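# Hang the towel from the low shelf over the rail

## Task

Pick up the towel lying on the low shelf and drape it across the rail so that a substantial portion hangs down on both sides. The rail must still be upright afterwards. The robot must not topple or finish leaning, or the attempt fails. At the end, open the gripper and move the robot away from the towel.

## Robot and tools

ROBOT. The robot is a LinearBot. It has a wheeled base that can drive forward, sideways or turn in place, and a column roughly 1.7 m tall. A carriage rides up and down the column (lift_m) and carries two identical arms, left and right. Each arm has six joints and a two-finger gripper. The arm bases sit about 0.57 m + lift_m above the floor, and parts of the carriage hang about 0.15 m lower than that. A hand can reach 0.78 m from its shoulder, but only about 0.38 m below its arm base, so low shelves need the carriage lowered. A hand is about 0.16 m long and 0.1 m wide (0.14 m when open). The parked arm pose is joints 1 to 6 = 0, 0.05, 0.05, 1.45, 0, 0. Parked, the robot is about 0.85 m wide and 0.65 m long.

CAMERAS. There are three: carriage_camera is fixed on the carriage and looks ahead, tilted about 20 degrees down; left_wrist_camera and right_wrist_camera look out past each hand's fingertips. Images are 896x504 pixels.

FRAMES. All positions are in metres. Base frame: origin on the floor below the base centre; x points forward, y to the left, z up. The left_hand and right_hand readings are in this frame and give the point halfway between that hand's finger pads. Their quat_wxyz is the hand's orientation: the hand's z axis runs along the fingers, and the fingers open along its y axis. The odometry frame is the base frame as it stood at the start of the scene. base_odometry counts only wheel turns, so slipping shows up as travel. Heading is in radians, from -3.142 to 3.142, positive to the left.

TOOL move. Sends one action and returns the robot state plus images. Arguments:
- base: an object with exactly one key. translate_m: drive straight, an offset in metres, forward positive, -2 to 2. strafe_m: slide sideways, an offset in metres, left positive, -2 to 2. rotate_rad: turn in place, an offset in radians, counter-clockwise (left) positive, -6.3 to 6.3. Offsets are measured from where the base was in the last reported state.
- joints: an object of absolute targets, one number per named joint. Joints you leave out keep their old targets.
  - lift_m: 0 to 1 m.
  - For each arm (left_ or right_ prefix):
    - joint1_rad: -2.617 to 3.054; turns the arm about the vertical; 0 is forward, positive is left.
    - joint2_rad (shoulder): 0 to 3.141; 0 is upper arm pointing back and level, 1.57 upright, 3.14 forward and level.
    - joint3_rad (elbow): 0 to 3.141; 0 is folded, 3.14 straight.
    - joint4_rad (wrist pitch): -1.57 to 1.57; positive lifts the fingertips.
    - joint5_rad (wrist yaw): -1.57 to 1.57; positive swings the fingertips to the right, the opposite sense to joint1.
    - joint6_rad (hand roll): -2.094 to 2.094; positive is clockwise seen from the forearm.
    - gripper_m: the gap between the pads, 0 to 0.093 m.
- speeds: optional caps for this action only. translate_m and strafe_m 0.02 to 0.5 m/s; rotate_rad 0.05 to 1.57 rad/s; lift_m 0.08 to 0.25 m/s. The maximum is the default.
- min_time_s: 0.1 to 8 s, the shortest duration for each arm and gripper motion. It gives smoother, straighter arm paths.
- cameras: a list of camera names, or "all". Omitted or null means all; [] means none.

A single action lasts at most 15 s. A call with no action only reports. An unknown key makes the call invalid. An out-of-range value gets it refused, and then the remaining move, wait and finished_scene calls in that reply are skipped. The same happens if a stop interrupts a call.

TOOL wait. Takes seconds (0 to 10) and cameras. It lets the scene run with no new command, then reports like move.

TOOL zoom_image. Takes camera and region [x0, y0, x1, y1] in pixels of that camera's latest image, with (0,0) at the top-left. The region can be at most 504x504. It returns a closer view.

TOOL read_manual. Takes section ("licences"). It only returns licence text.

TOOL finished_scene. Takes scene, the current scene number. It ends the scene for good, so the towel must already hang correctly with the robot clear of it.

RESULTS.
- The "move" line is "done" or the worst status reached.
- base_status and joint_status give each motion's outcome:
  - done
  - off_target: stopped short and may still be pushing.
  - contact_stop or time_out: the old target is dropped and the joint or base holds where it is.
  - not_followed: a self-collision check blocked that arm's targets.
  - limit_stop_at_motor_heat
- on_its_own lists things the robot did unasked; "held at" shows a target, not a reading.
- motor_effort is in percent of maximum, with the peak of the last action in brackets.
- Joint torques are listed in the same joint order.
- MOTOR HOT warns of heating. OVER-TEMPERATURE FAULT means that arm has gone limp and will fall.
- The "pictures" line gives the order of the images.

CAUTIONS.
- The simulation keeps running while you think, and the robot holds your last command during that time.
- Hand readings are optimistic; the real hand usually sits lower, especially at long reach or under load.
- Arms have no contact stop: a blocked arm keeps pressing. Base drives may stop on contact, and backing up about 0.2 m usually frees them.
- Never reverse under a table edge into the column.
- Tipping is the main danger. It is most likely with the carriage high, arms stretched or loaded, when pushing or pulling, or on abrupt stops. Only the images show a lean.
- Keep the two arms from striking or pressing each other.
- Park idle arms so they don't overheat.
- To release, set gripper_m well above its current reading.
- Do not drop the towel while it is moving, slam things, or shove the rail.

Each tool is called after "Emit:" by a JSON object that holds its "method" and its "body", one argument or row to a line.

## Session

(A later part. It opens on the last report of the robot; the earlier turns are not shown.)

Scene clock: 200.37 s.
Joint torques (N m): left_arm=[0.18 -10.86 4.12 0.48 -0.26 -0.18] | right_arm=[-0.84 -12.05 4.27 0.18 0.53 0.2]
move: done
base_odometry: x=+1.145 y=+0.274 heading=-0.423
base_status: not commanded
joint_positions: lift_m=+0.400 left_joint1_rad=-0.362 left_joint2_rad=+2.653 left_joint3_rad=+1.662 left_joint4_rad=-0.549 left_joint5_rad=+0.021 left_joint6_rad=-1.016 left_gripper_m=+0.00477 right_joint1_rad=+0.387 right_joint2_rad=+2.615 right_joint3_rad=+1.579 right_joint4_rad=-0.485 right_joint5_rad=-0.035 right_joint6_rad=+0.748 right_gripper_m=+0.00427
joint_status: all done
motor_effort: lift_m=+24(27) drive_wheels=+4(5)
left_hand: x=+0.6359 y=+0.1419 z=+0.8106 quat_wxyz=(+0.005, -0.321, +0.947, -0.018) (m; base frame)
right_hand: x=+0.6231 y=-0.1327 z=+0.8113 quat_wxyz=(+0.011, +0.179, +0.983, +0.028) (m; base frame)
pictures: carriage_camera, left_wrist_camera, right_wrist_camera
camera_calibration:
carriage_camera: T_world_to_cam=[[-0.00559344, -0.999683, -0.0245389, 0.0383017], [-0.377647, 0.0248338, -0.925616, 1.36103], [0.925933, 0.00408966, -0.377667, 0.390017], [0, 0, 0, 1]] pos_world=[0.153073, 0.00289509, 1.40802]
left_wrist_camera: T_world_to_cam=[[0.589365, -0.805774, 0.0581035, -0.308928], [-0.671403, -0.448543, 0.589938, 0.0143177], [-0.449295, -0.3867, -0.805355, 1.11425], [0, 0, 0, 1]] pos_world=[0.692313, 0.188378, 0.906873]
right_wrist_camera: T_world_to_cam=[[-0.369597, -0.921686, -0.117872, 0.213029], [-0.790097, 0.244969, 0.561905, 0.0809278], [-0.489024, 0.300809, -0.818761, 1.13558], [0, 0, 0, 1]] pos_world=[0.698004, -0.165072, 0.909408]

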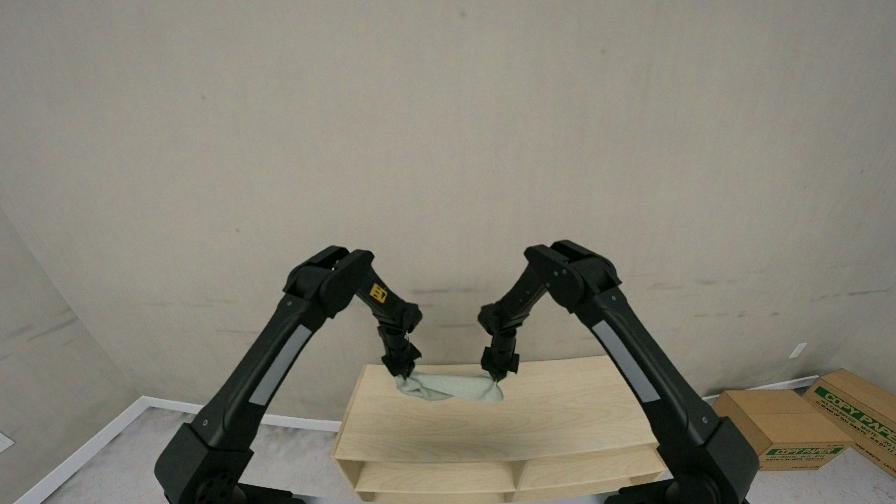

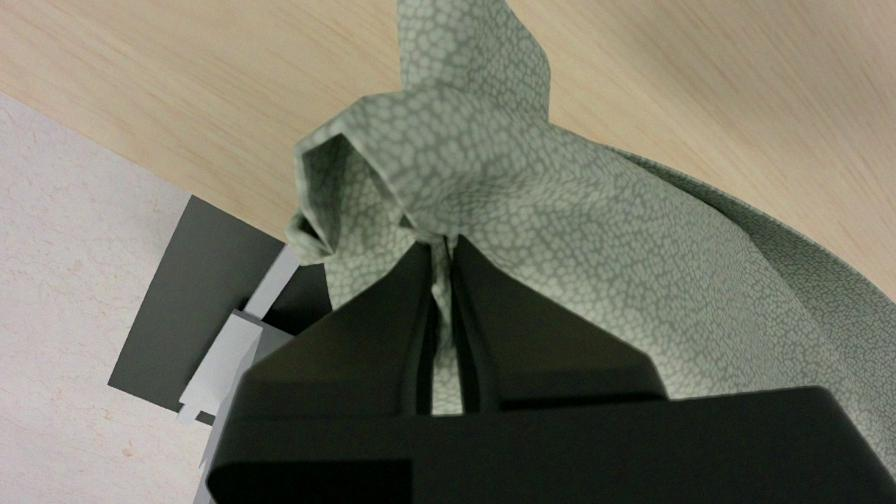

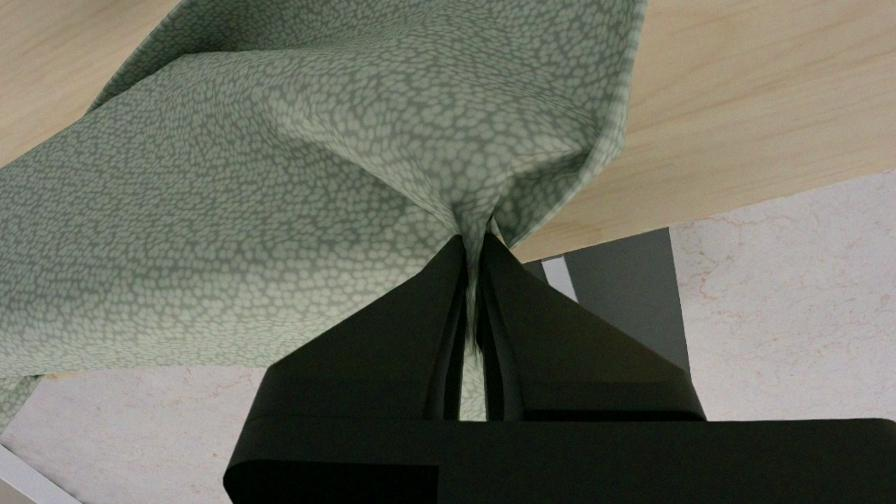

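Emit:
{"method": "move", "body": {
  "joints": {"lift_m": 0.75},
  "speeds": {"lift_m": 0.15},
  "cameras": ["carriage_camera"]
}}

Emit:
{"method": "move", "body": {
  "base": {"strafe_m": 0.97},
  "speeds": {"strafe_m": 0.25},
  "cameras": ["carriage_camera"]
}}

Emit:
{"method": "move", "body": {
  "base": {"rotate_rad": 2.96},
  "speeds": {"rotate_rad": 0.6},
  "cameras": ["all"]
}}

Scene clock: 211.63 s.
Joint torques (N m): left_arm=[0.24 -11.77 4.29 0.42 -0.27 -0.18] | right_arm=[-0.59 -12.63 4.15 0.15 0.53 0.18]
move: done
base_odometry: x=+1.145 y=+0.274 heading=-0.423
base_status: not commanded
joint_positions: lift_m=+0.750 left_joint1_rad=-0.362 left_joint2_rad=+2.661 left_joint3_rad=+1.659 left_joint4_rad=-0.545 left_joint5_rad=+0.022 left_joint6_rad=-1.016 left_gripper_m=+0.00477 right_joint1_rad=+0.387 right_joint2_rad=+2.623 right_joint3_rad=+1.579 right_joint4_rad=-0.484 right_joint5_rad=-0.035 right_joint6_rad=+0.748 right_gripper_m=+0.00427
joint_status: all done
motor_effort: lift_m=+25(30) drive_wheels=+4(4)
left_hand: x=+0.6333 y=+0.1426 z=+1.1564 quat_wxyz=(+0.002, -0.321, +0.947, -0.016) (m; base frame)
right_hand: x=+0.6212 y=-0.1334 z=+1.1579 quat_wxyz=(+0.008, +0.179, +0.983, +0.026) (m; base frame)
pictures: carriage_camera
camera_calibration:
carriage_camera: T_world_to_cam=[[-0.00559344, -0.999683, -0.0245389, 0.0468882], [-0.377647, 0.0248338, -0.925616, 1.68491], [0.925933, 0.00408966, -0.377667, 0.522168], [0, 0, 0, 1]] pos_world=[0.153073, 0.00289509, 1.75794]

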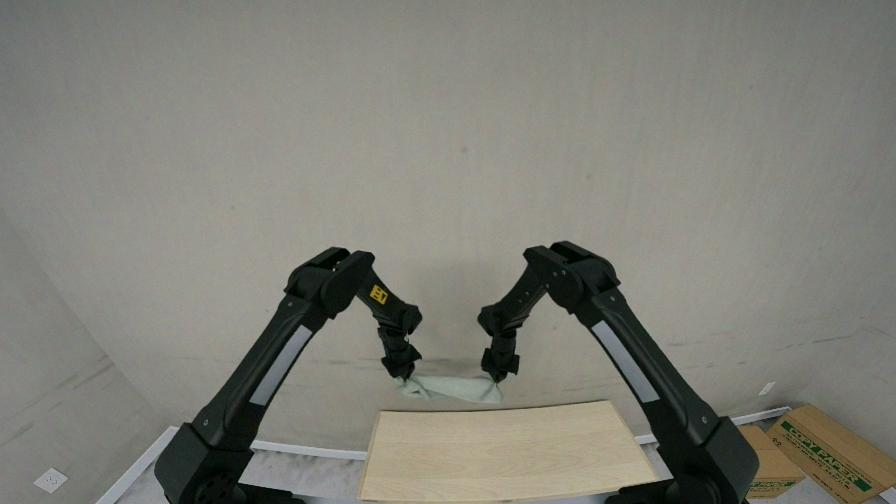

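Scene clock: 216.80 s.
Joint torques (N m): left_arm=[0.57 -11.79 4.19 0.43 -0.26 -0.18] | right_arm=[-0.85 -12.81 4.1 0.15 0.5 0.19]
move: done
base_odometry: x=+1.544 y=+1.158 heading=-0.424
base_status: done
joint_positions: lift_m=+0.750 left_joint1_rad=-0.365 left_joint2_rad=+2.661 left_joint3_rad=+1.659 left_joint4_rad=-0.544 left_joint5_rad=+0.022 left_joint6_rad=-1.016 left_gripper_m=+0.00477 right_joint1_rad=+0.388 right_joint2_rad=+2.623 right_joint3_rad=+1.579 right_joint4_rad=-0.484 right_joint5_rad=-0.034 right_joint6_rad=+0.748 right_gripper_m=+0.00427
joint_status: not commanded
motor_effort: lift_m=+25(25) drive_wheels=-2(12)
left_hand: x=+0.6329 y=+0.1412 z=+1.1564 quat_wxyz=(+0.002, -0.320, +0.947, -0.016) (m; base frame)
right_hand: x=+0.6211 y=-0.1331 z=+1.1579 quat_wxyz=(+0.009, +0.179, +0.984, +0.026) (m; base frame)
pictures: carriage_camera
camera_calibration:
carriage_camera: T_world_to_cam=[[-0.00559344, -0.999683, -0.0245389, 0.0468882], [-0.377647, 0.0248338, -0.925616, 1.68491], [0.925933, 0.00408966, -0.377667, 0.522168], [0, 0, 0, 1]] pos_world=[0.153073, 0.00289509, 1.75794]

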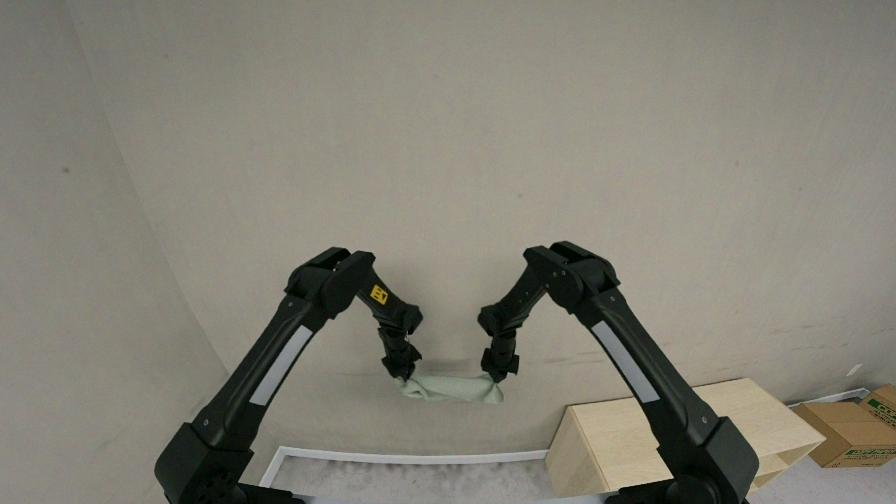

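Scene clock: 222.77 s.
Joint torques (N m): left_arm=[0.2 -11.79 4.23 0.42 -0.27 -0.18] | right_arm=[-1.11 -12.77 4.08 0.16 0.51 0.19]
move: done
base_odometry: x=+1.544 y=+1.158 heading=+2.536
base_status: done
joint_positions: lift_m=+0.750 left_joint1_rad=-0.363 left_joint2_rad=+2.661 left_joint3_rad=+1.659 left_joint4_rad=-0.542 left_joint5_rad=+0.022 left_joint6_rad=-1.016 left_gripper_m=+0.00477 right_joint1_rad=+0.388 right_joint2_rad=+2.623 right_joint3_rad=+1.579 right_joint4_rad=-0.485 right_joint5_rad=-0.032 right_joint6_rad=+0.748 right_gripper_m=+0.00426
joint_status: not commanded
motor_effort: lift_m=+24(25) drive_wheels=+7(13)
left_hand: x=+0.6337 y=+0.1421 z=+1.1564 quat_wxyz=(+0.003, -0.321, +0.947, -0.017) (m; base frame)
right_hand: x=+0.6211 y=-0.1334 z=+1.1579 quat_wxyz=(+0.009, +0.178, +0.984, +0.025) (m; base frame)
pictures: carriage_camera, left_wrist_camera, right_wrist_camera
camera_calibration:
carriage_camera: T_world_to_cam=[[-0.00559344, -0.999683, -0.0245389, 0.0468882], [-0.377647, 0.0248338, -0.925616, 1.68491], [0.925933, 0.00408966, -0.377667, 0.522168], [0, 0, 0, 1]] pos_world=[0.153073, 0.00289509, 1.75794]
left_wrist_camera: T_world_to_cam=[[0.589008, -0.806282, 0.0545777, -0.323121], [-0.668777, -0.448417, 0.593009, -0.196299], [-0.453659, -0.385787, -0.803344, 1.39218], [0, 0, 0, 1]] pos_world=[0.690615, 0.188535, 1.25244]
right_wrist_camera: T_world_to_cam=[[-0.368953, -0.922833, -0.110691, 0.243606], [-0.787306, 0.247008, 0.564921, -0.120237], [-0.493987, 0.295577, -0.817687, 1.41968], [0, 0, 0, 1]] pos_world=[0.696519, -0.165118, 1.25574]

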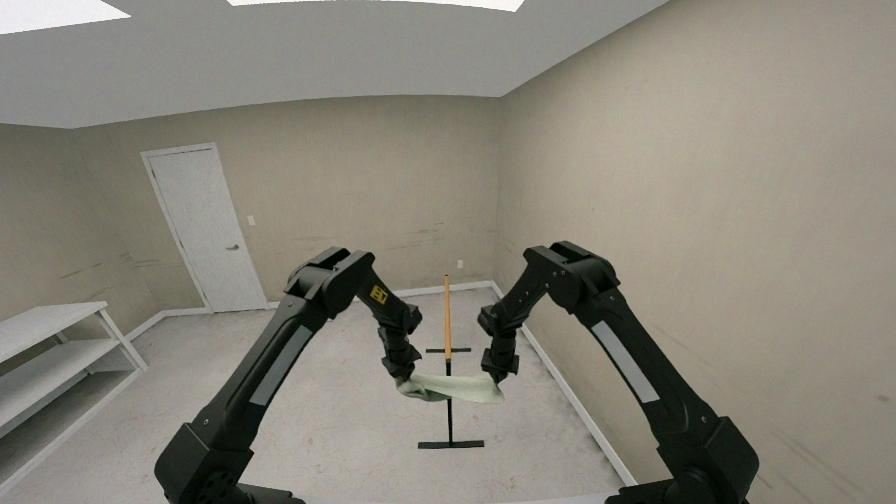

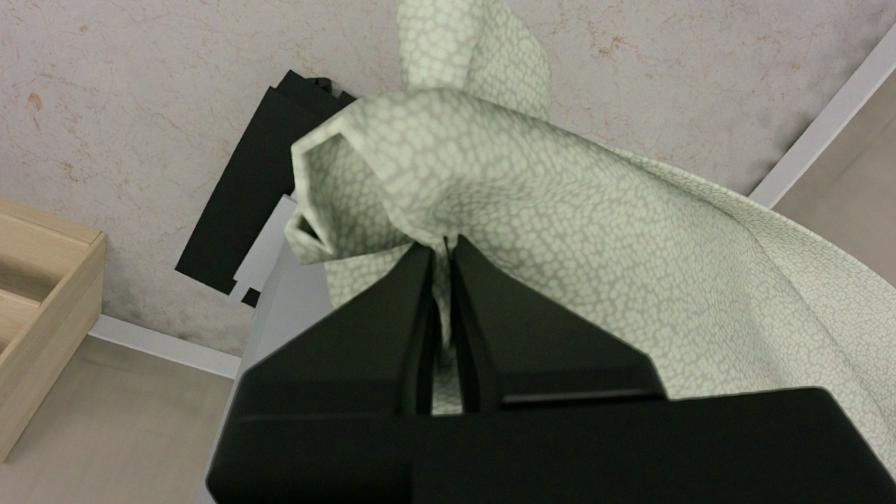

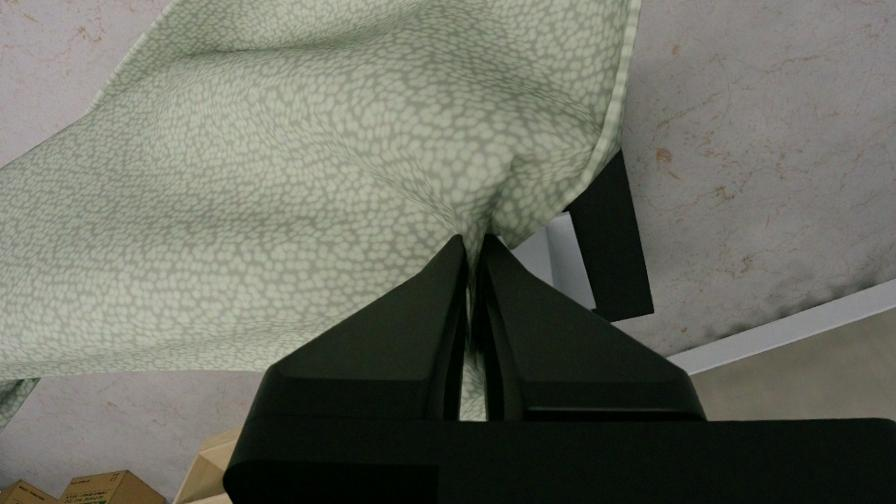

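Emit:
{"method": "move", "body": {
  "base": {"translate_m": 0.53},
  "speeds": {"translate_m": 0.15},
  "joints": {"left_joint1_rad": -0.335, "right_joint1_rad": 0.345},
  "min_time_s": 2,
  "cameras": ["all"]
}}

Scene clock: 249.70 s.
Joint torques (N m): left_arm=[1.76 -11.84 4.22 0.37 -0.4 -0.17] | right_arm=[-2.14 -12.53 4.12 0.13 0.53 0.2]
move: off_target
base_odometry: x=+1.108 y=+1.459 heading=+2.537
base_status: done
joint_positions: lift_m=+0.750 left_joint1_rad=-0.356 left_joint2_rad=+2.661 left_joint3_rad=+1.659 left_joint4_rad=-0.539 left_joint5_rad=+0.034 left_joint6_rad=-1.016 left_gripper_m=+0.00476 right_joint1_rad=+0.364 right_joint2_rad=+2.623 right_joint3_rad=+1.579 right_joint4_rad=-0.482 right_joint5_rad=-0.035 right_joint6_rad=+0.748 right_gripper_m=+0.00426
joint_status: left_joint1_rad off_target (ended at -0.356, target -0.335); the others done
motor_effort: lift_m=+25(25) drive_wheels=-7(14)
left_hand: x=+0.6348 y=+0.1426 z=+1.1565 quat_wxyz=(+0.001, -0.324, +0.946, -0.023) (m; base frame)
right_hand: x=+0.6254 y=-0.1422 z=+1.1580 quat_wxyz=(+0.010, +0.190, +0.981, +0.026) (m; base frame)
pictures: carriage_camera, left_wrist_camera, right_wrist_camera
camera_calibration:
carriage_camera: T_world_to_cam=[[-0.00559344, -0.999683, -0.0245389, 0.0468882], [-0.377647, 0.0248338, -0.925616, 1.68491], [0.925933, 0.00408966, -0.377667, 0.522168], [0, 0, 0, 1]] pos_world=[0.153073, 0.00289509, 1.75794]
left_wrist_camera: T_world_to_cam=[[0.594014, -0.801898, 0.0640957, -0.338239], [-0.665389, -0.444986, 0.59937, -0.205427], [-0.452112, -0.398683, -0.797902, 1.38747], [0, 0, 0, 1]] pos_world=[0.69152, 0.190514, 1.25187]
right_wrist_camera: T_world_to_cam=[[-0.390395, -0.913507, -0.114441, 0.256126], [-0.782147, 0.263523, 0.564626, -0.11519], [-0.485632, 0.309937, -0.817374, 1.42093], [0, 0, 0, 1]] pos_world=[0.699946, -0.176071, 1.25579]

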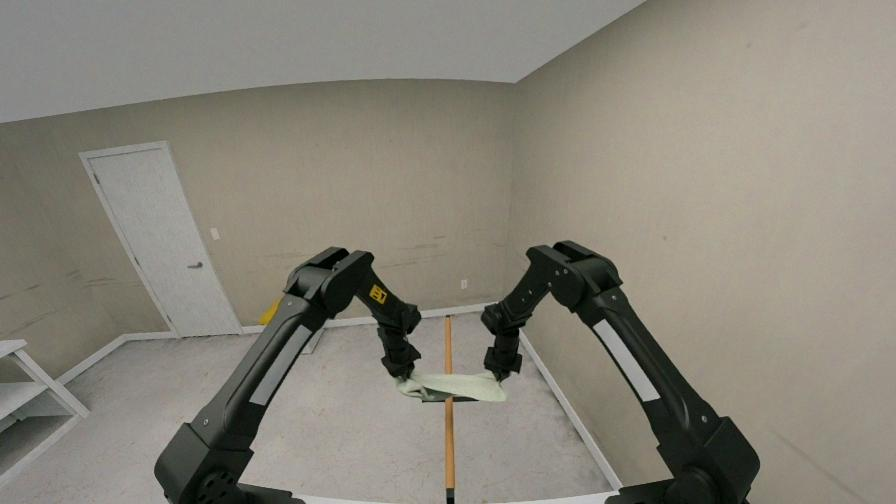

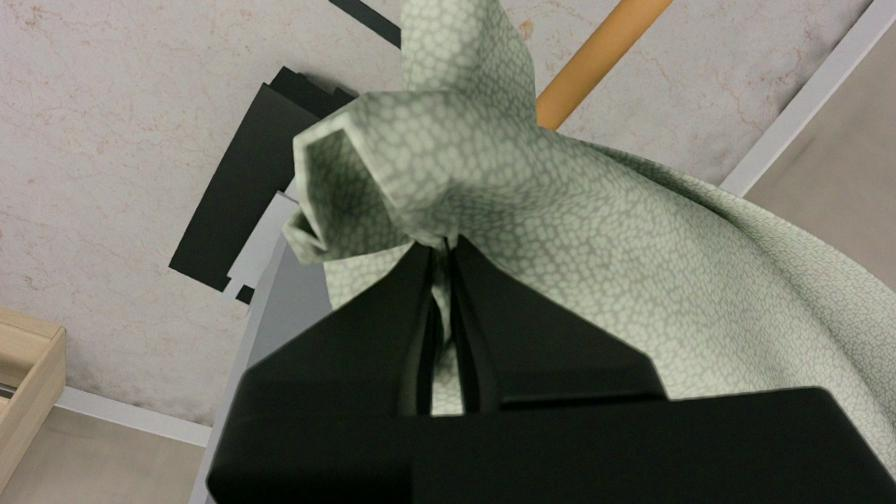

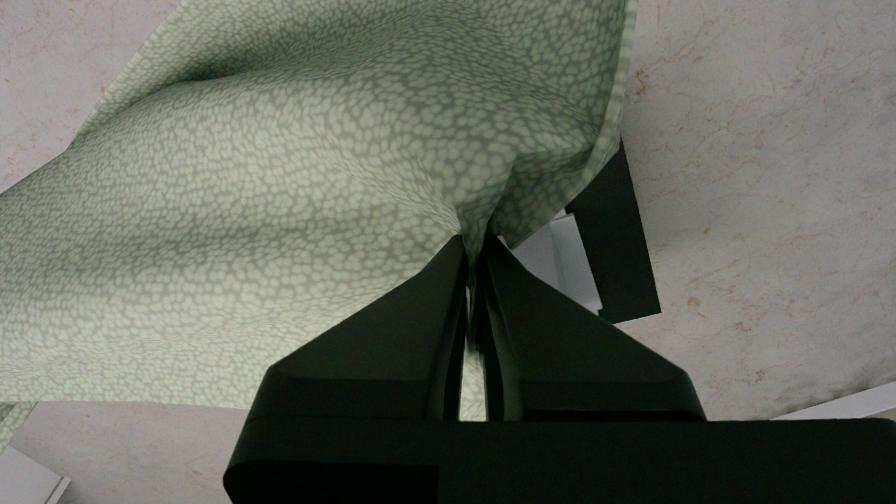

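Emit:
{"method": "move", "body": {
  "joints": {"left_joint1_rad": -0.459, "left_joint2_rad": 2.726, "left_joint3_rad": 2.166, "left_joint4_rad": -1.011, "left_joint6_rad": -1.119, "right_joint1_rad": 0.402, "right_joint2_rad": 2.877, "right_joint3_rad": 2.088, "right_joint4_rad": -0.782, "right_joint6_rad": 0.786},
  "min_time_s": 3,
  "cameras": ["all"]
}}

Scene clock: 269.13 s.
Joint torques (N m): left_arm=[-0.91 -12.08 7.56 0.28 -0.16 -0.19] | right_arm=[0.54 -13.38 7.27 0.19 0.24 0.22]
move: done
base_odometry: x=+1.108 y=+1.459 heading=+2.537
base_status: not commanded
joint_positions: lift_m=+0.750 left_joint1_rad=-0.452 left_joint2_rad=+2.701 left_joint3_rad=+2.145 left_joint4_rad=-0.991 left_joint5_rad=+0.010 left_joint6_rad=-1.109 left_gripper_m=+0.00473 right_joint1_rad=+0.395 right_joint2_rad=+2.846 right_joint3_rad=+2.069 right_joint4_rad=-0.766 right_joint5_rad=-0.009 right_joint6_rad=+0.772 right_gripper_m=+0.00426
joint_status: all done
motor_effort: lift_m=+24(25) drive_wheels=-7(7)
left_hand: x=+0.6738 y=+0.0808 z=+1.2430 quat_wxyz=(+0.005, -0.322, +0.946, -0.012) (m; base frame)
right_hand: x=+0.6783 y=-0.1108 z=+1.1564 quat_wxyz=(+0.009, +0.188, +0.982, +0.011) (m; base frame)
pictures: carriage_camera, left_wrist_camera, right_wrist_camera
camera_calibration:
carriage_camera: T_world_to_cam=[[-0.00559344, -0.999683, -0.0245389, 0.0468882], [-0.377647, 0.0248338, -0.925616, 1.68491], [0.925933, 0.00408966, -0.377667, 0.522168], [0, 0, 0, 1]] pos_world=[0.153073, 0.00289509, 1.75794]
left_wrist_camera: T_world_to_cam=[[0.591658, -0.804846, 0.04651, -0.392741], [-0.667446, -0.456663, 0.588196, -0.242605], [-0.452168, -0.379054, -0.80738, 1.45971], [0, 0, 0, 1]] pos_world=[0.730477, 0.126424, 1.33951]
right_wrist_camera: T_world_to_cam=[[-0.386673, -0.918326, -0.0846215, 0.267727], [-0.779613, 0.276486, 0.561924, -0.0784075], [-0.492633, 0.283253, -0.822849, 1.44374], [0, 0, 0, 1]] pos_world=[0.753632, -0.141405, 1.2547]

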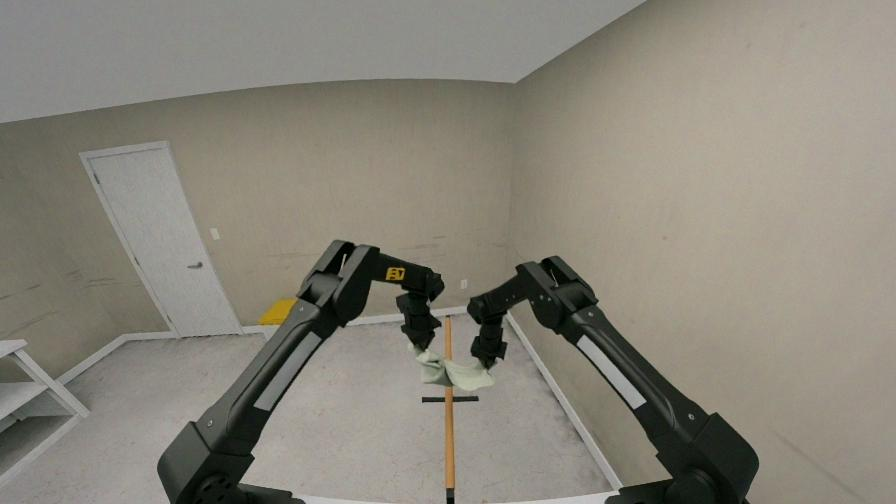

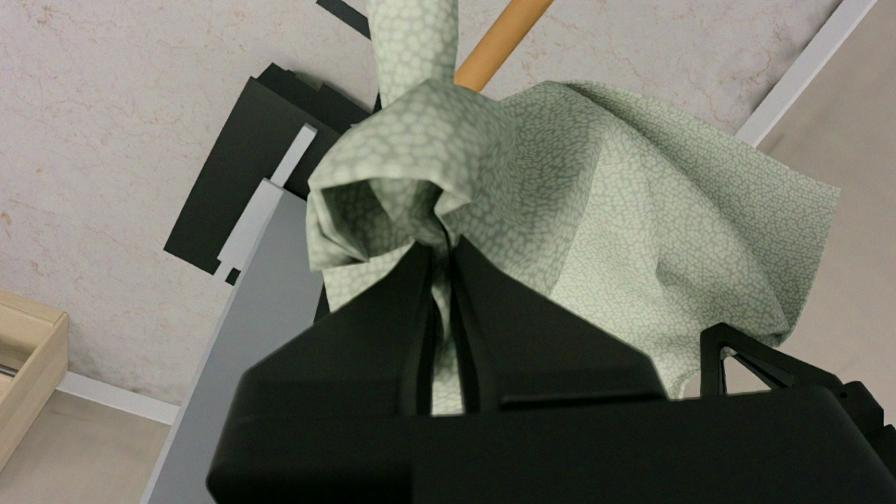

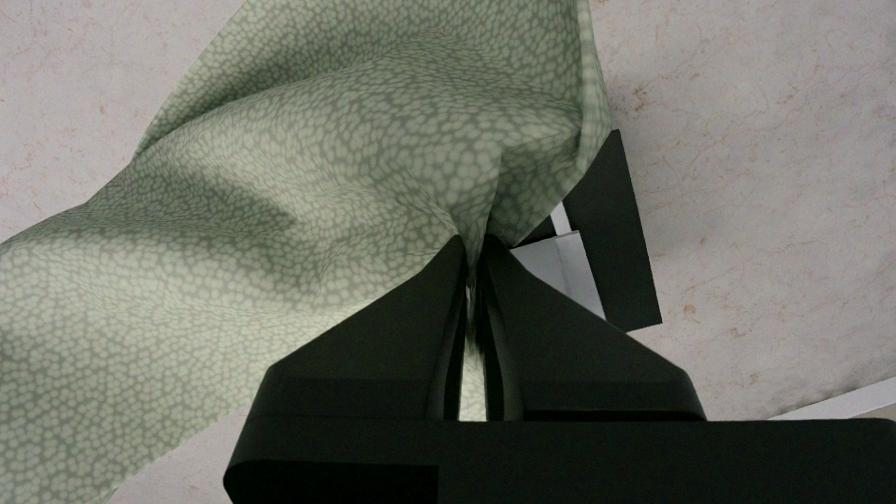

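Emit:
{"method": "move", "body": {
  "joints": {"lift_m": 0.44},
  "speeds": {"lift_m": 0.12},
  "cameras": ["all"]
}}

Emit:
{"method": "zoom_image", "body": {
  "camera": "carriage_camera",
  "region": [360, 280, 540, 460]
}}

Scene clock: 274.93 s.
Joint torques (N m): left_arm=[-0.9 -12.96 6.76 0.31 -0.12 -0.19] | right_arm=[0.53 -14.41 6.54 0.15 0.2 0.21]
move: done
base_odometry: x=+1.108 y=+1.459 heading=+2.537
base_status: not commanded
joint_positions: lift_m=+0.440 left_joint1_rad=-0.452 left_joint2_rad=+2.710 left_joint3_rad=+2.154 left_joint4_rad=-0.996 left_joint5_rad=+0.009 left_joint6_rad=-1.110 left_gripper_m=+0.00473 right_joint1_rad=+0.395 right_joint2_rad=+2.857 right_joint3_rad=+2.077 right_joint4_rad=-0.771 right_joint5_rad=-0.006 right_joint6_rad=+0.773 right_gripper_m=+0.00426
joint_status: all done
motor_effort: lift_m=+20(20) drive_wheels=-6(8)
left_hand: x=+0.6736 y=+0.0812 z=+0.9311 quat_wxyz=(+0.003, -0.323, +0.946, -0.010) (m; base frame)
right_hand: x=+0.6769 y=-0.1118 z=+0.8434 quat_wxyz=(+0.006, +0.188, +0.982, +0.008) (m; base frame)
pictures: carriage_camera, left_wrist_camera, right_wrist_camera
camera_calibration:
carriage_camera: T_world_to_cam=[[-0.00559344, -0.999683, -0.0245389, 0.0392964], [-0.377647, 0.0248338, -0.925616, 1.39855], [0.925933, 0.00408966, -0.377667, 0.405326], [0, 0, 0, 1]] pos_world=[0.153073, 0.00289509, 1.44856]
left_wrist_camera: T_world_to_cam=[[0.592787, -0.804311, 0.0410795, -0.373588], [-0.66446, -0.459618, 0.589275, -0.0618775], [-0.455079, -0.37661, -0.806888, 1.20928], [0, 0, 0, 1]] pos_world=[0.730661, 0.126506, 1.02756]
right_wrist_camera: T_world_to_cam=[[-0.387979, -0.918441, -0.0770668, 0.234334], [-0.775507, 0.280123, 0.565792, 0.0910719], [-0.498058, 0.279281, -0.820939, 1.18745], [0, 0, 0, 1]] pos_world=[0.752961, -0.141921, 0.941353]

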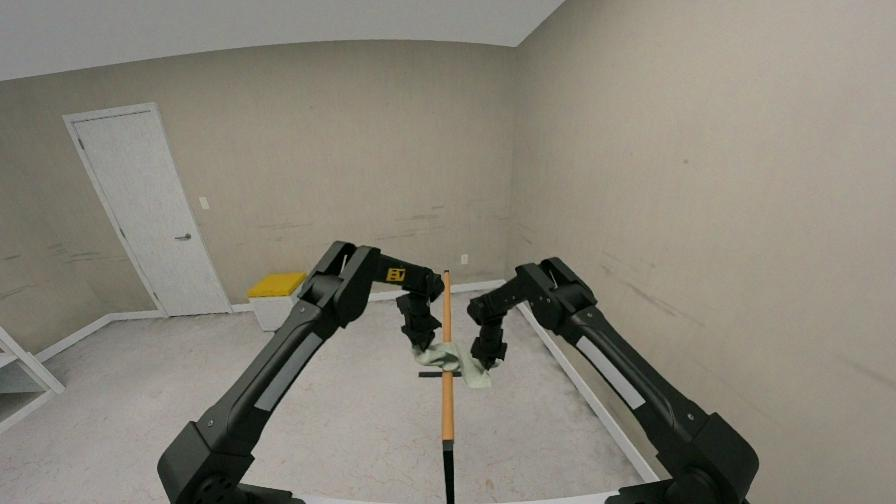

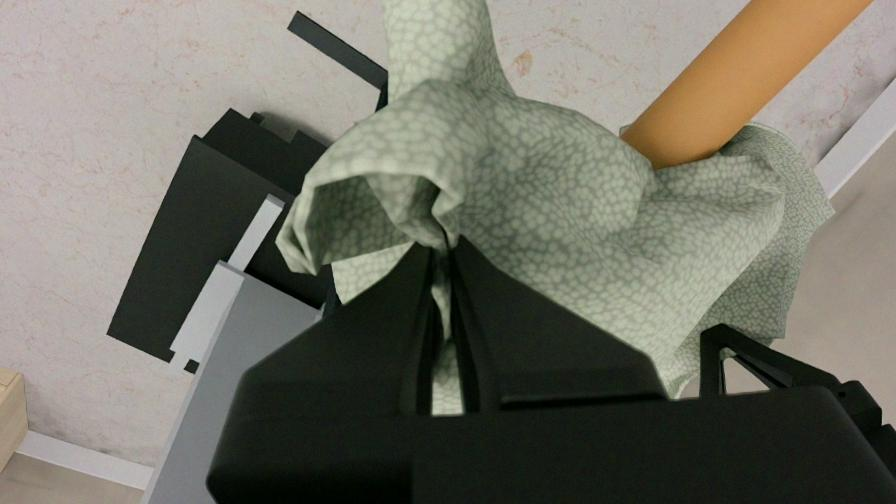

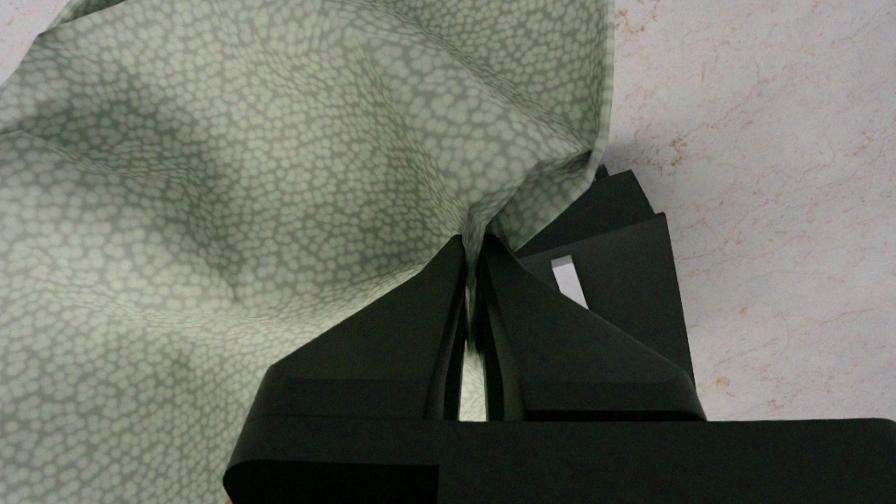

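Scaled by 2.800 from the camera's 896x504 image, which has a finer 1280x720 frame.

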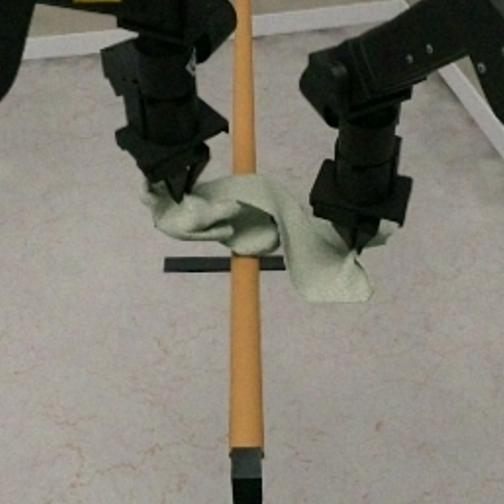

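Emit:
{"method": "move", "body": {
  "joints": {"lift_m": 0.34},
  "speeds": {"lift_m": 0.08},
  "cameras": ["all"]
}}

Emit:
{"method": "zoom_image", "body": {
  "camera": "carriage_camera",
  "region": [360, 260, 540, 440]
}}

Scene clock: 280.73 s.
Joint torques (N m): left_arm=[0.12 -13.07 5.76 0.27 -0.21 -0.17] | right_arm=[-0.38 -14.5 5.71 0.16 0.39 0.2]
move: done
base_odometry: x=+1.108 y=+1.459 heading=+2.537
base_status: not commanded
joint_positions: lift_m=+0.340 left_joint1_rad=-0.463 left_joint2_rad=+2.710 left_joint3_rad=+2.170 left_joint4_rad=-0.988 left_joint5_rad=+0.017 left_joint6_rad=-1.110 left_gripper_m=+0.00469 right_joint1_rad=+0.405 right_joint2_rad=+2.857 right_joint3_rad=+2.088 right_joint4_rad=-0.766 right_joint5_rad=-0.022 right_joint6_rad=+0.773 right_gripper_m=+0.00426
joint_status: all done
motor_effort: lift_m=+19(20) drive_wheels=+7(8)
left_hand: x=+0.6767 y=+0.0719 z=+0.8351 quat_wxyz=(+0.009, -0.318, +0.948, -0.021) (m; base frame)
right_hand: x=+0.6789 y=-0.1024 z=+0.7461 quat_wxyz=(+0.009, +0.183, +0.983, +0.019) (m; base frame)
pictures: carriage_camera, left_wrist_camera, right_wrist_camera
camera_calibration:
carriage_camera: T_world_to_cam=[[-0.00559344, -0.999683, -0.0245389, 0.036844], [-0.377647, 0.0248338, -0.925616, 1.30604], [0.925933, 0.00408966, -0.377667, 0.367582], [0, 0, 0, 1]] pos_world=[0.153073, 0.00289509, 1.34862]
left_wrist_camera: T_world_to_cam=[[0.58274, -0.810025, 0.0653695, -0.392047], [-0.679736, -0.441759, 0.585498, 0.00466564], [-0.445391, -0.385627, -0.808034, 1.12477], [0, 0, 0, 1]] pos_world=[0.732597, 0.118236, 0.931752]
right_wrist_camera: T_world_to_cam=[[-0.377316, -0.92068, -0.0999017, 0.245749], [-0.783424, 0.259803, 0.564579, 0.149247], [-0.493842, 0.29129, -0.819311, 1.103], [0, 0, 0, 1]] pos_world=[0.754357, -0.133811, 0.843987]

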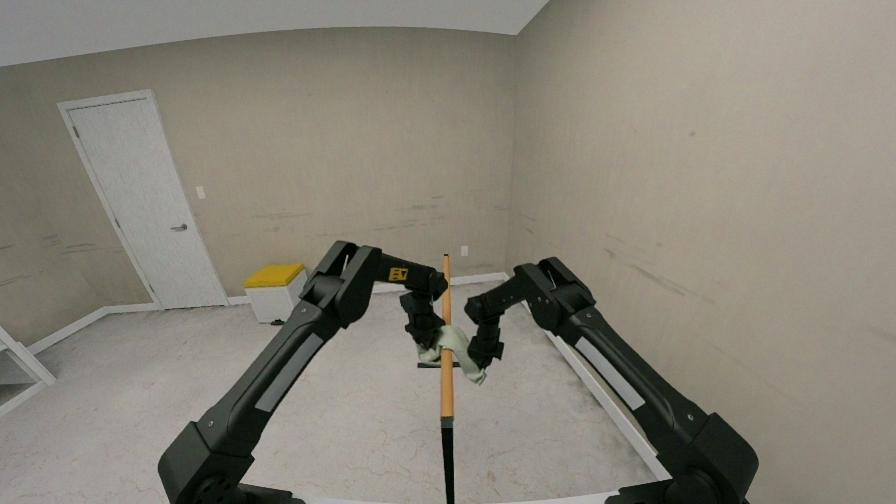

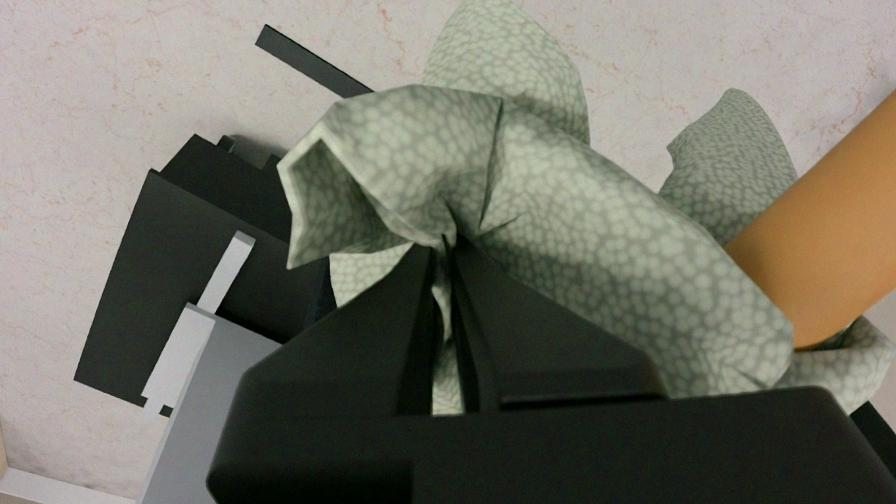

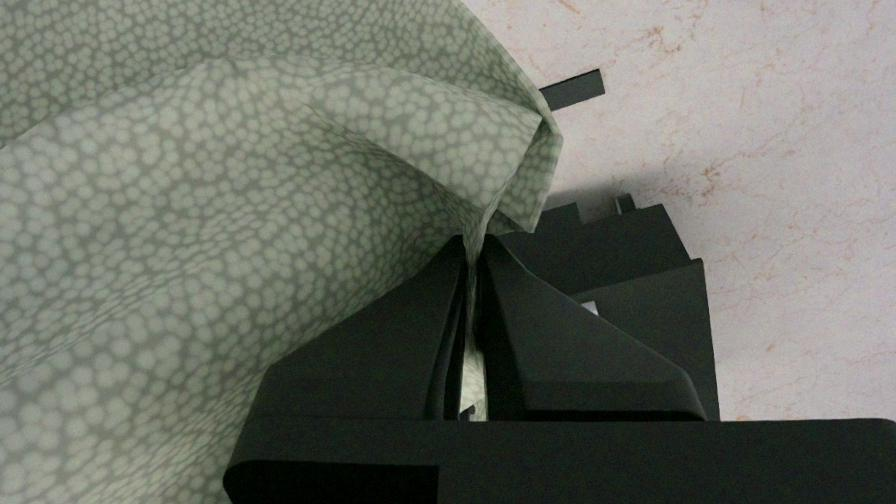

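Scaled by 2.800 from the camera's 896x504 image, which has a finer 1280x720 frame.

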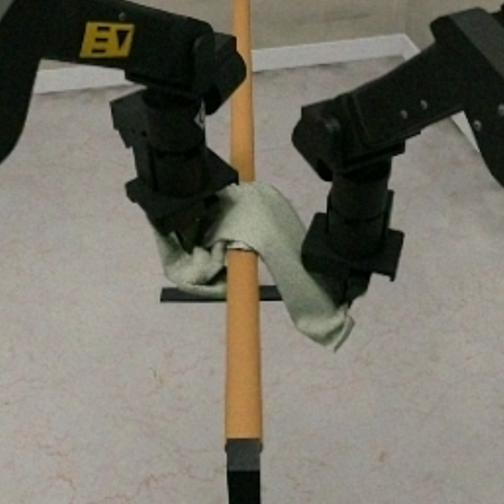

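Emit:
{"method": "move", "body": {
  "joints": {"lift_m": 0.35},
  "speeds": {"lift_m": 0.08},
  "cameras": []
}}

Emit:
{"method": "move", "body": {
  "joints": {"left_gripper_m": 0.05},
  "min_time_s": 2,
  "cameras": ["all"]
}}

Emit:
{"method": "zoom_image", "body": {
  "camera": "carriage_camera",
  "region": [360, 260, 540, 440]
}}

Scene clock: 290.97 s.
Joint torques (N m): left_arm=[0.06 -13.09 5.68 0.28 -0.21 -0.17] | right_arm=[-0.55 -14.5 5.53 0.18 0.38 0.21]
move: done
base_odometry: x=+1.108 y=+1.459 heading=+2.537
base_status: not commanded
joint_positions: lift_m=+0.350 left_joint1_rad=-0.464 left_joint2_rad=+2.710 left_joint3_rad=+2.170 left_joint4_rad=-0.990 left_joint5_rad=+0.016 left_joint6_rad=-1.110 left_gripper_m=+0.00468 right_joint1_rad=+0.406 right_joint2_rad=+2.857 right_joint3_rad=+2.091 right_joint4_rad=-0.766 right_joint5_rad=-0.022 right_joint6_rad=+0.773 right_gripper_m=+0.00425
joint_status: all done
motor_effort: lift_m=+24(29) drive_wheels=+7(9)
left_hand: x=+0.6763 y=+0.0720 z=+0.8445 quat_wxyz=(+0.009, -0.317, +0.948, -0.020) (m; base frame)
right_hand: x=+0.6796 y=-0.1017 z=+0.7560 quat_wxyz=(+0.010, +0.182, +0.983, +0.020) (m; base frame)
pictures: none
No camera images: "cameras" was empty.

Scene clock: 293.27 s.
Joint torques (N m): left_arm=[0.03 -13.04 5.65 0.34 -0.15 -0.17] | right_arm=[-0.61 -14.46 5.44 0.19 0.24 0.21]
move: done
base_odometry: x=+1.108 y=+1.459 heading=+2.537
base_status: not commanded
joint_positions: lift_m=+0.350 left_joint1_rad=-0.463 left_joint2_rad=+2.710 left_joint3_rad=+2.170 left_joint4_rad=-0.999 left_joint5_rad=+0.010 left_joint6_rad=-1.110 left_gripper_m=+0.04993 right_joint1_rad=+0.406 right_joint2_rad=+2.857 right_joint3_rad=+2.091 right_joint4_rad=-0.767 right_joint5_rad=-0.009 right_joint6_rad=+0.773 right_gripper_m=+0.00425
joint_status: all done
motor_effort: lift_m=+24(24) drive_wheels=+7(7)
left_hand: x=+0.6748 y=+0.0740 z=+0.8444 quat_wxyz=(+0.007, -0.318, +0.948, -0.015) (m; base frame)
right_hand: x=+0.6803 y=-0.1040 z=+0.7560 quat_wxyz=(+0.013, +0.182, +0.983, +0.014) (m; base frame)
pictures: carriage_camera, left_wrist_camera, right_wrist_camera
camera_calibration:
carriage_camera: T_world_to_cam=[[-0.00559344, -0.999683, -0.0245389, 0.0370744], [-0.377647, 0.0248338, -0.925616, 1.31473], [0.925933, 0.00408966, -0.377667, 0.371129], [0, 0, 0, 1]] pos_world=[0.153073, 0.00289509, 1.35801]
left_wrist_camera: T_world_to_cam=[[0.583325, -0.810513, 0.0529216, -0.379666], [-0.675734, -0.448108, 0.585306, -0.00313514], [-0.450684, -0.377185, -0.809083, 1.13612], [0, 0, 0, 1]] pos_world=[0.73138, 0.119398, 0.941142]
right_wrist_camera: T_world_to_cam=[[-0.376423, -0.921928, -0.0914041, 0.238709], [-0.78731, 0.266328, 0.556069, 0.15491], [-0.488312, 0.281281, -0.826095, 1.11263], [0, 0, 0, 1]] pos_world=[0.75513, -0.134147, 0.854819]

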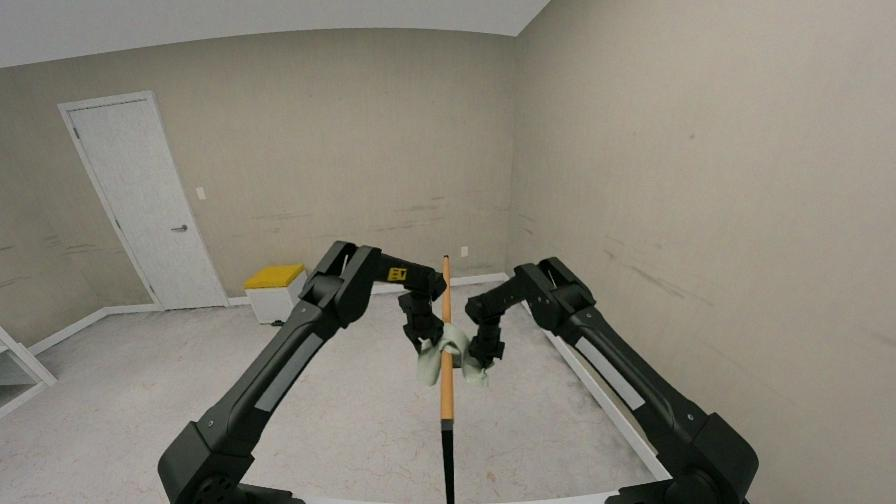

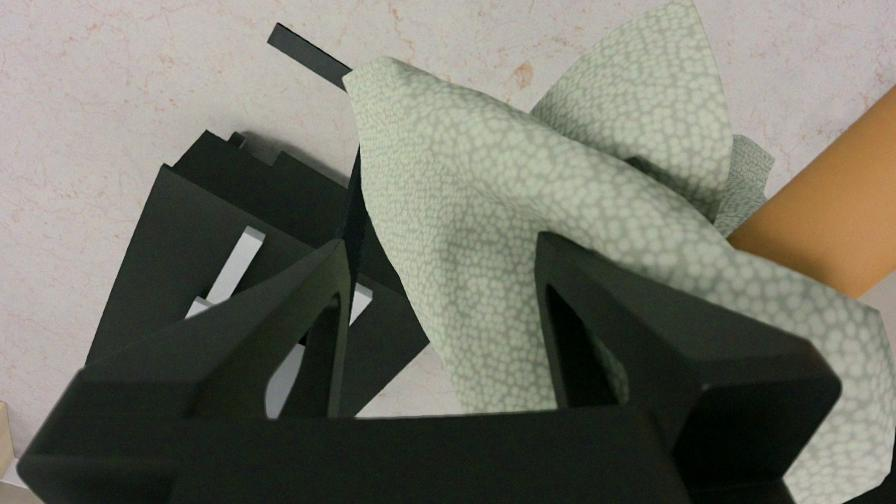

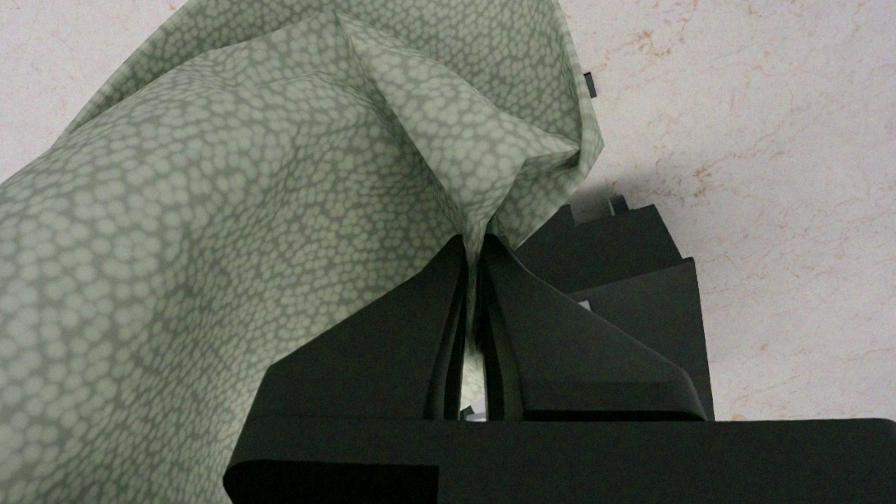

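Scaled by 2.800 from the camera's 896x504 image, which has a finer 1280x720 frame.

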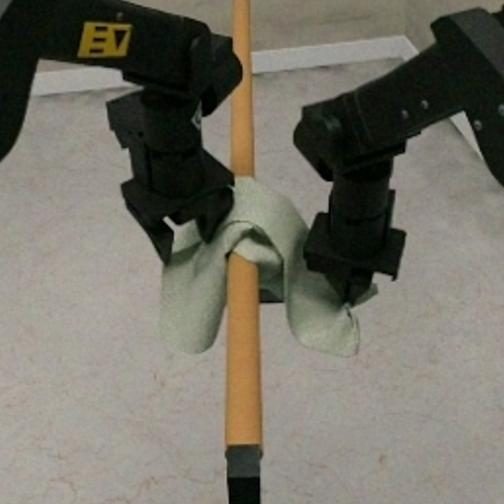

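Emit:
{"method": "move", "body": {
  "joints": {"left_joint1_rad": -0.459, "left_joint2_rad": 2.627, "left_joint3_rad": 2.298, "left_joint4_rad": -1.241},
  "min_time_s": 2,
  "cameras": ["left_wrist_camera", "carriage_camera"]
}}

Emit:
{"method": "zoom_image", "body": {
  "camera": "carriage_camera",
  "region": [360, 260, 540, 440]
}}

Scene clock: 304.83 s.
Joint torques (N m): left_arm=[0.05 -18.5 7.58 0.11 -0.14 -0.19] | right_arm=[-0.61 -14.52 5.46 0.2 0.24 0.21]
move: done
base_odometry: x=+1.108 y=+1.459 heading=+2.537
base_status: not commanded
joint_positions: lift_m=+0.350 left_joint1_rad=-0.463 left_joint2_rad=+2.671 left_joint3_rad=+2.278 left_joint4_rad=-1.221 left_joint5_rad=+0.010 left_joint6_rad=-1.110 left_gripper_m=+0.04993 right_joint1_rad=+0.406 right_joint2_rad=+2.857 right_joint3_rad=+2.091 right_joint4_rad=-0.767 right_joint5_rad=-0.009 right_joint6_rad=+0.773 right_gripper_m=+0.00425
joint_status: all done
motor_effort: lift_m=+24(24) drive_wheels=+7(7)
left_hand: x=+0.6620 y=+0.0804 z=+0.8900 quat_wxyz=(-0.019, -0.318, +0.948, +0.012) (m; base frame)
right_hand: x=+0.6803 y=-0.1040 z=+0.7560 quat_wxyz=(+0.013, +0.182, +0.983, +0.014) (m; base frame)
pictures: carriage_camera, left_wrist_camera
camera_calibration:
carriage_camera: T_world_to_cam=[[-0.00559344, -0.999683, -0.0245389, 0.0370744], [-0.377647, 0.0248338, -0.925616, 1.31473], [0.925933, 0.00408966, -0.377667, 0.371129], [0, 0, 0, 1]] pos_world=[0.153073, 0.00289509, 1.35801]
left_wrist_camera: T_world_to_cam=[[0.58466, -0.81118, -0.0125932, -0.311951], [-0.636032, -0.467947, 0.613587, -0.08547], [-0.503623, -0.35073, -0.789527, 1.18518], [0, 0, 0, 1]] pos_world=[0.724905, 0.122633, 0.984243]

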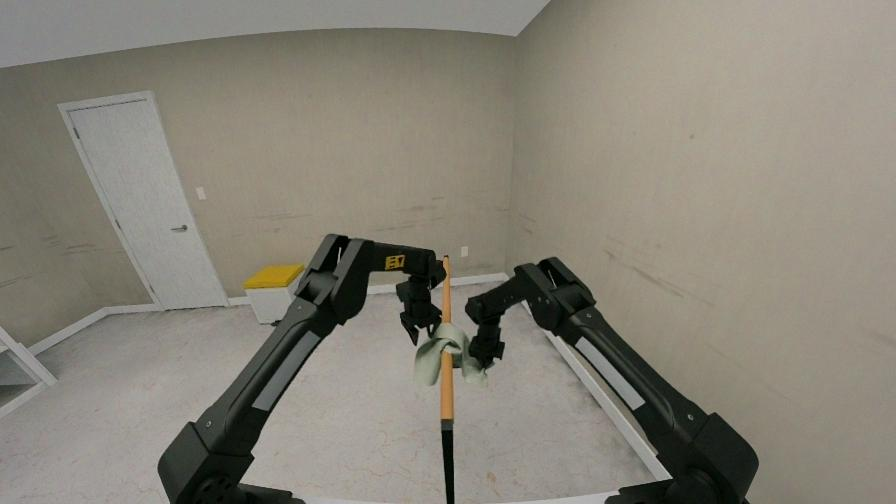

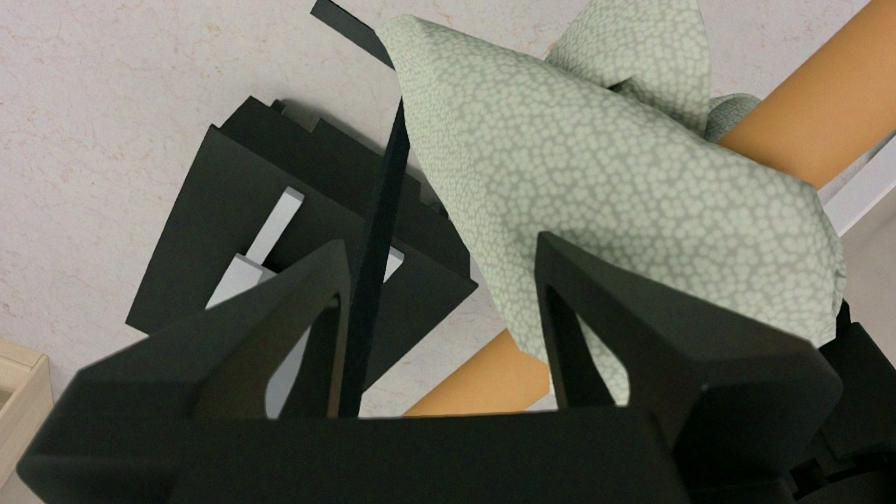

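Scaled by 2.800 from the camera's 896x504 image, which has a finer 1280x720 frame.

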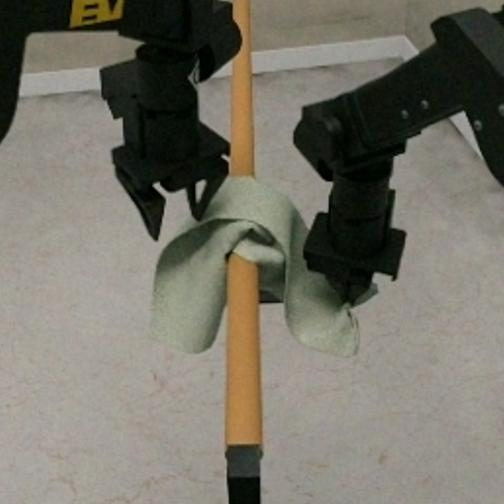

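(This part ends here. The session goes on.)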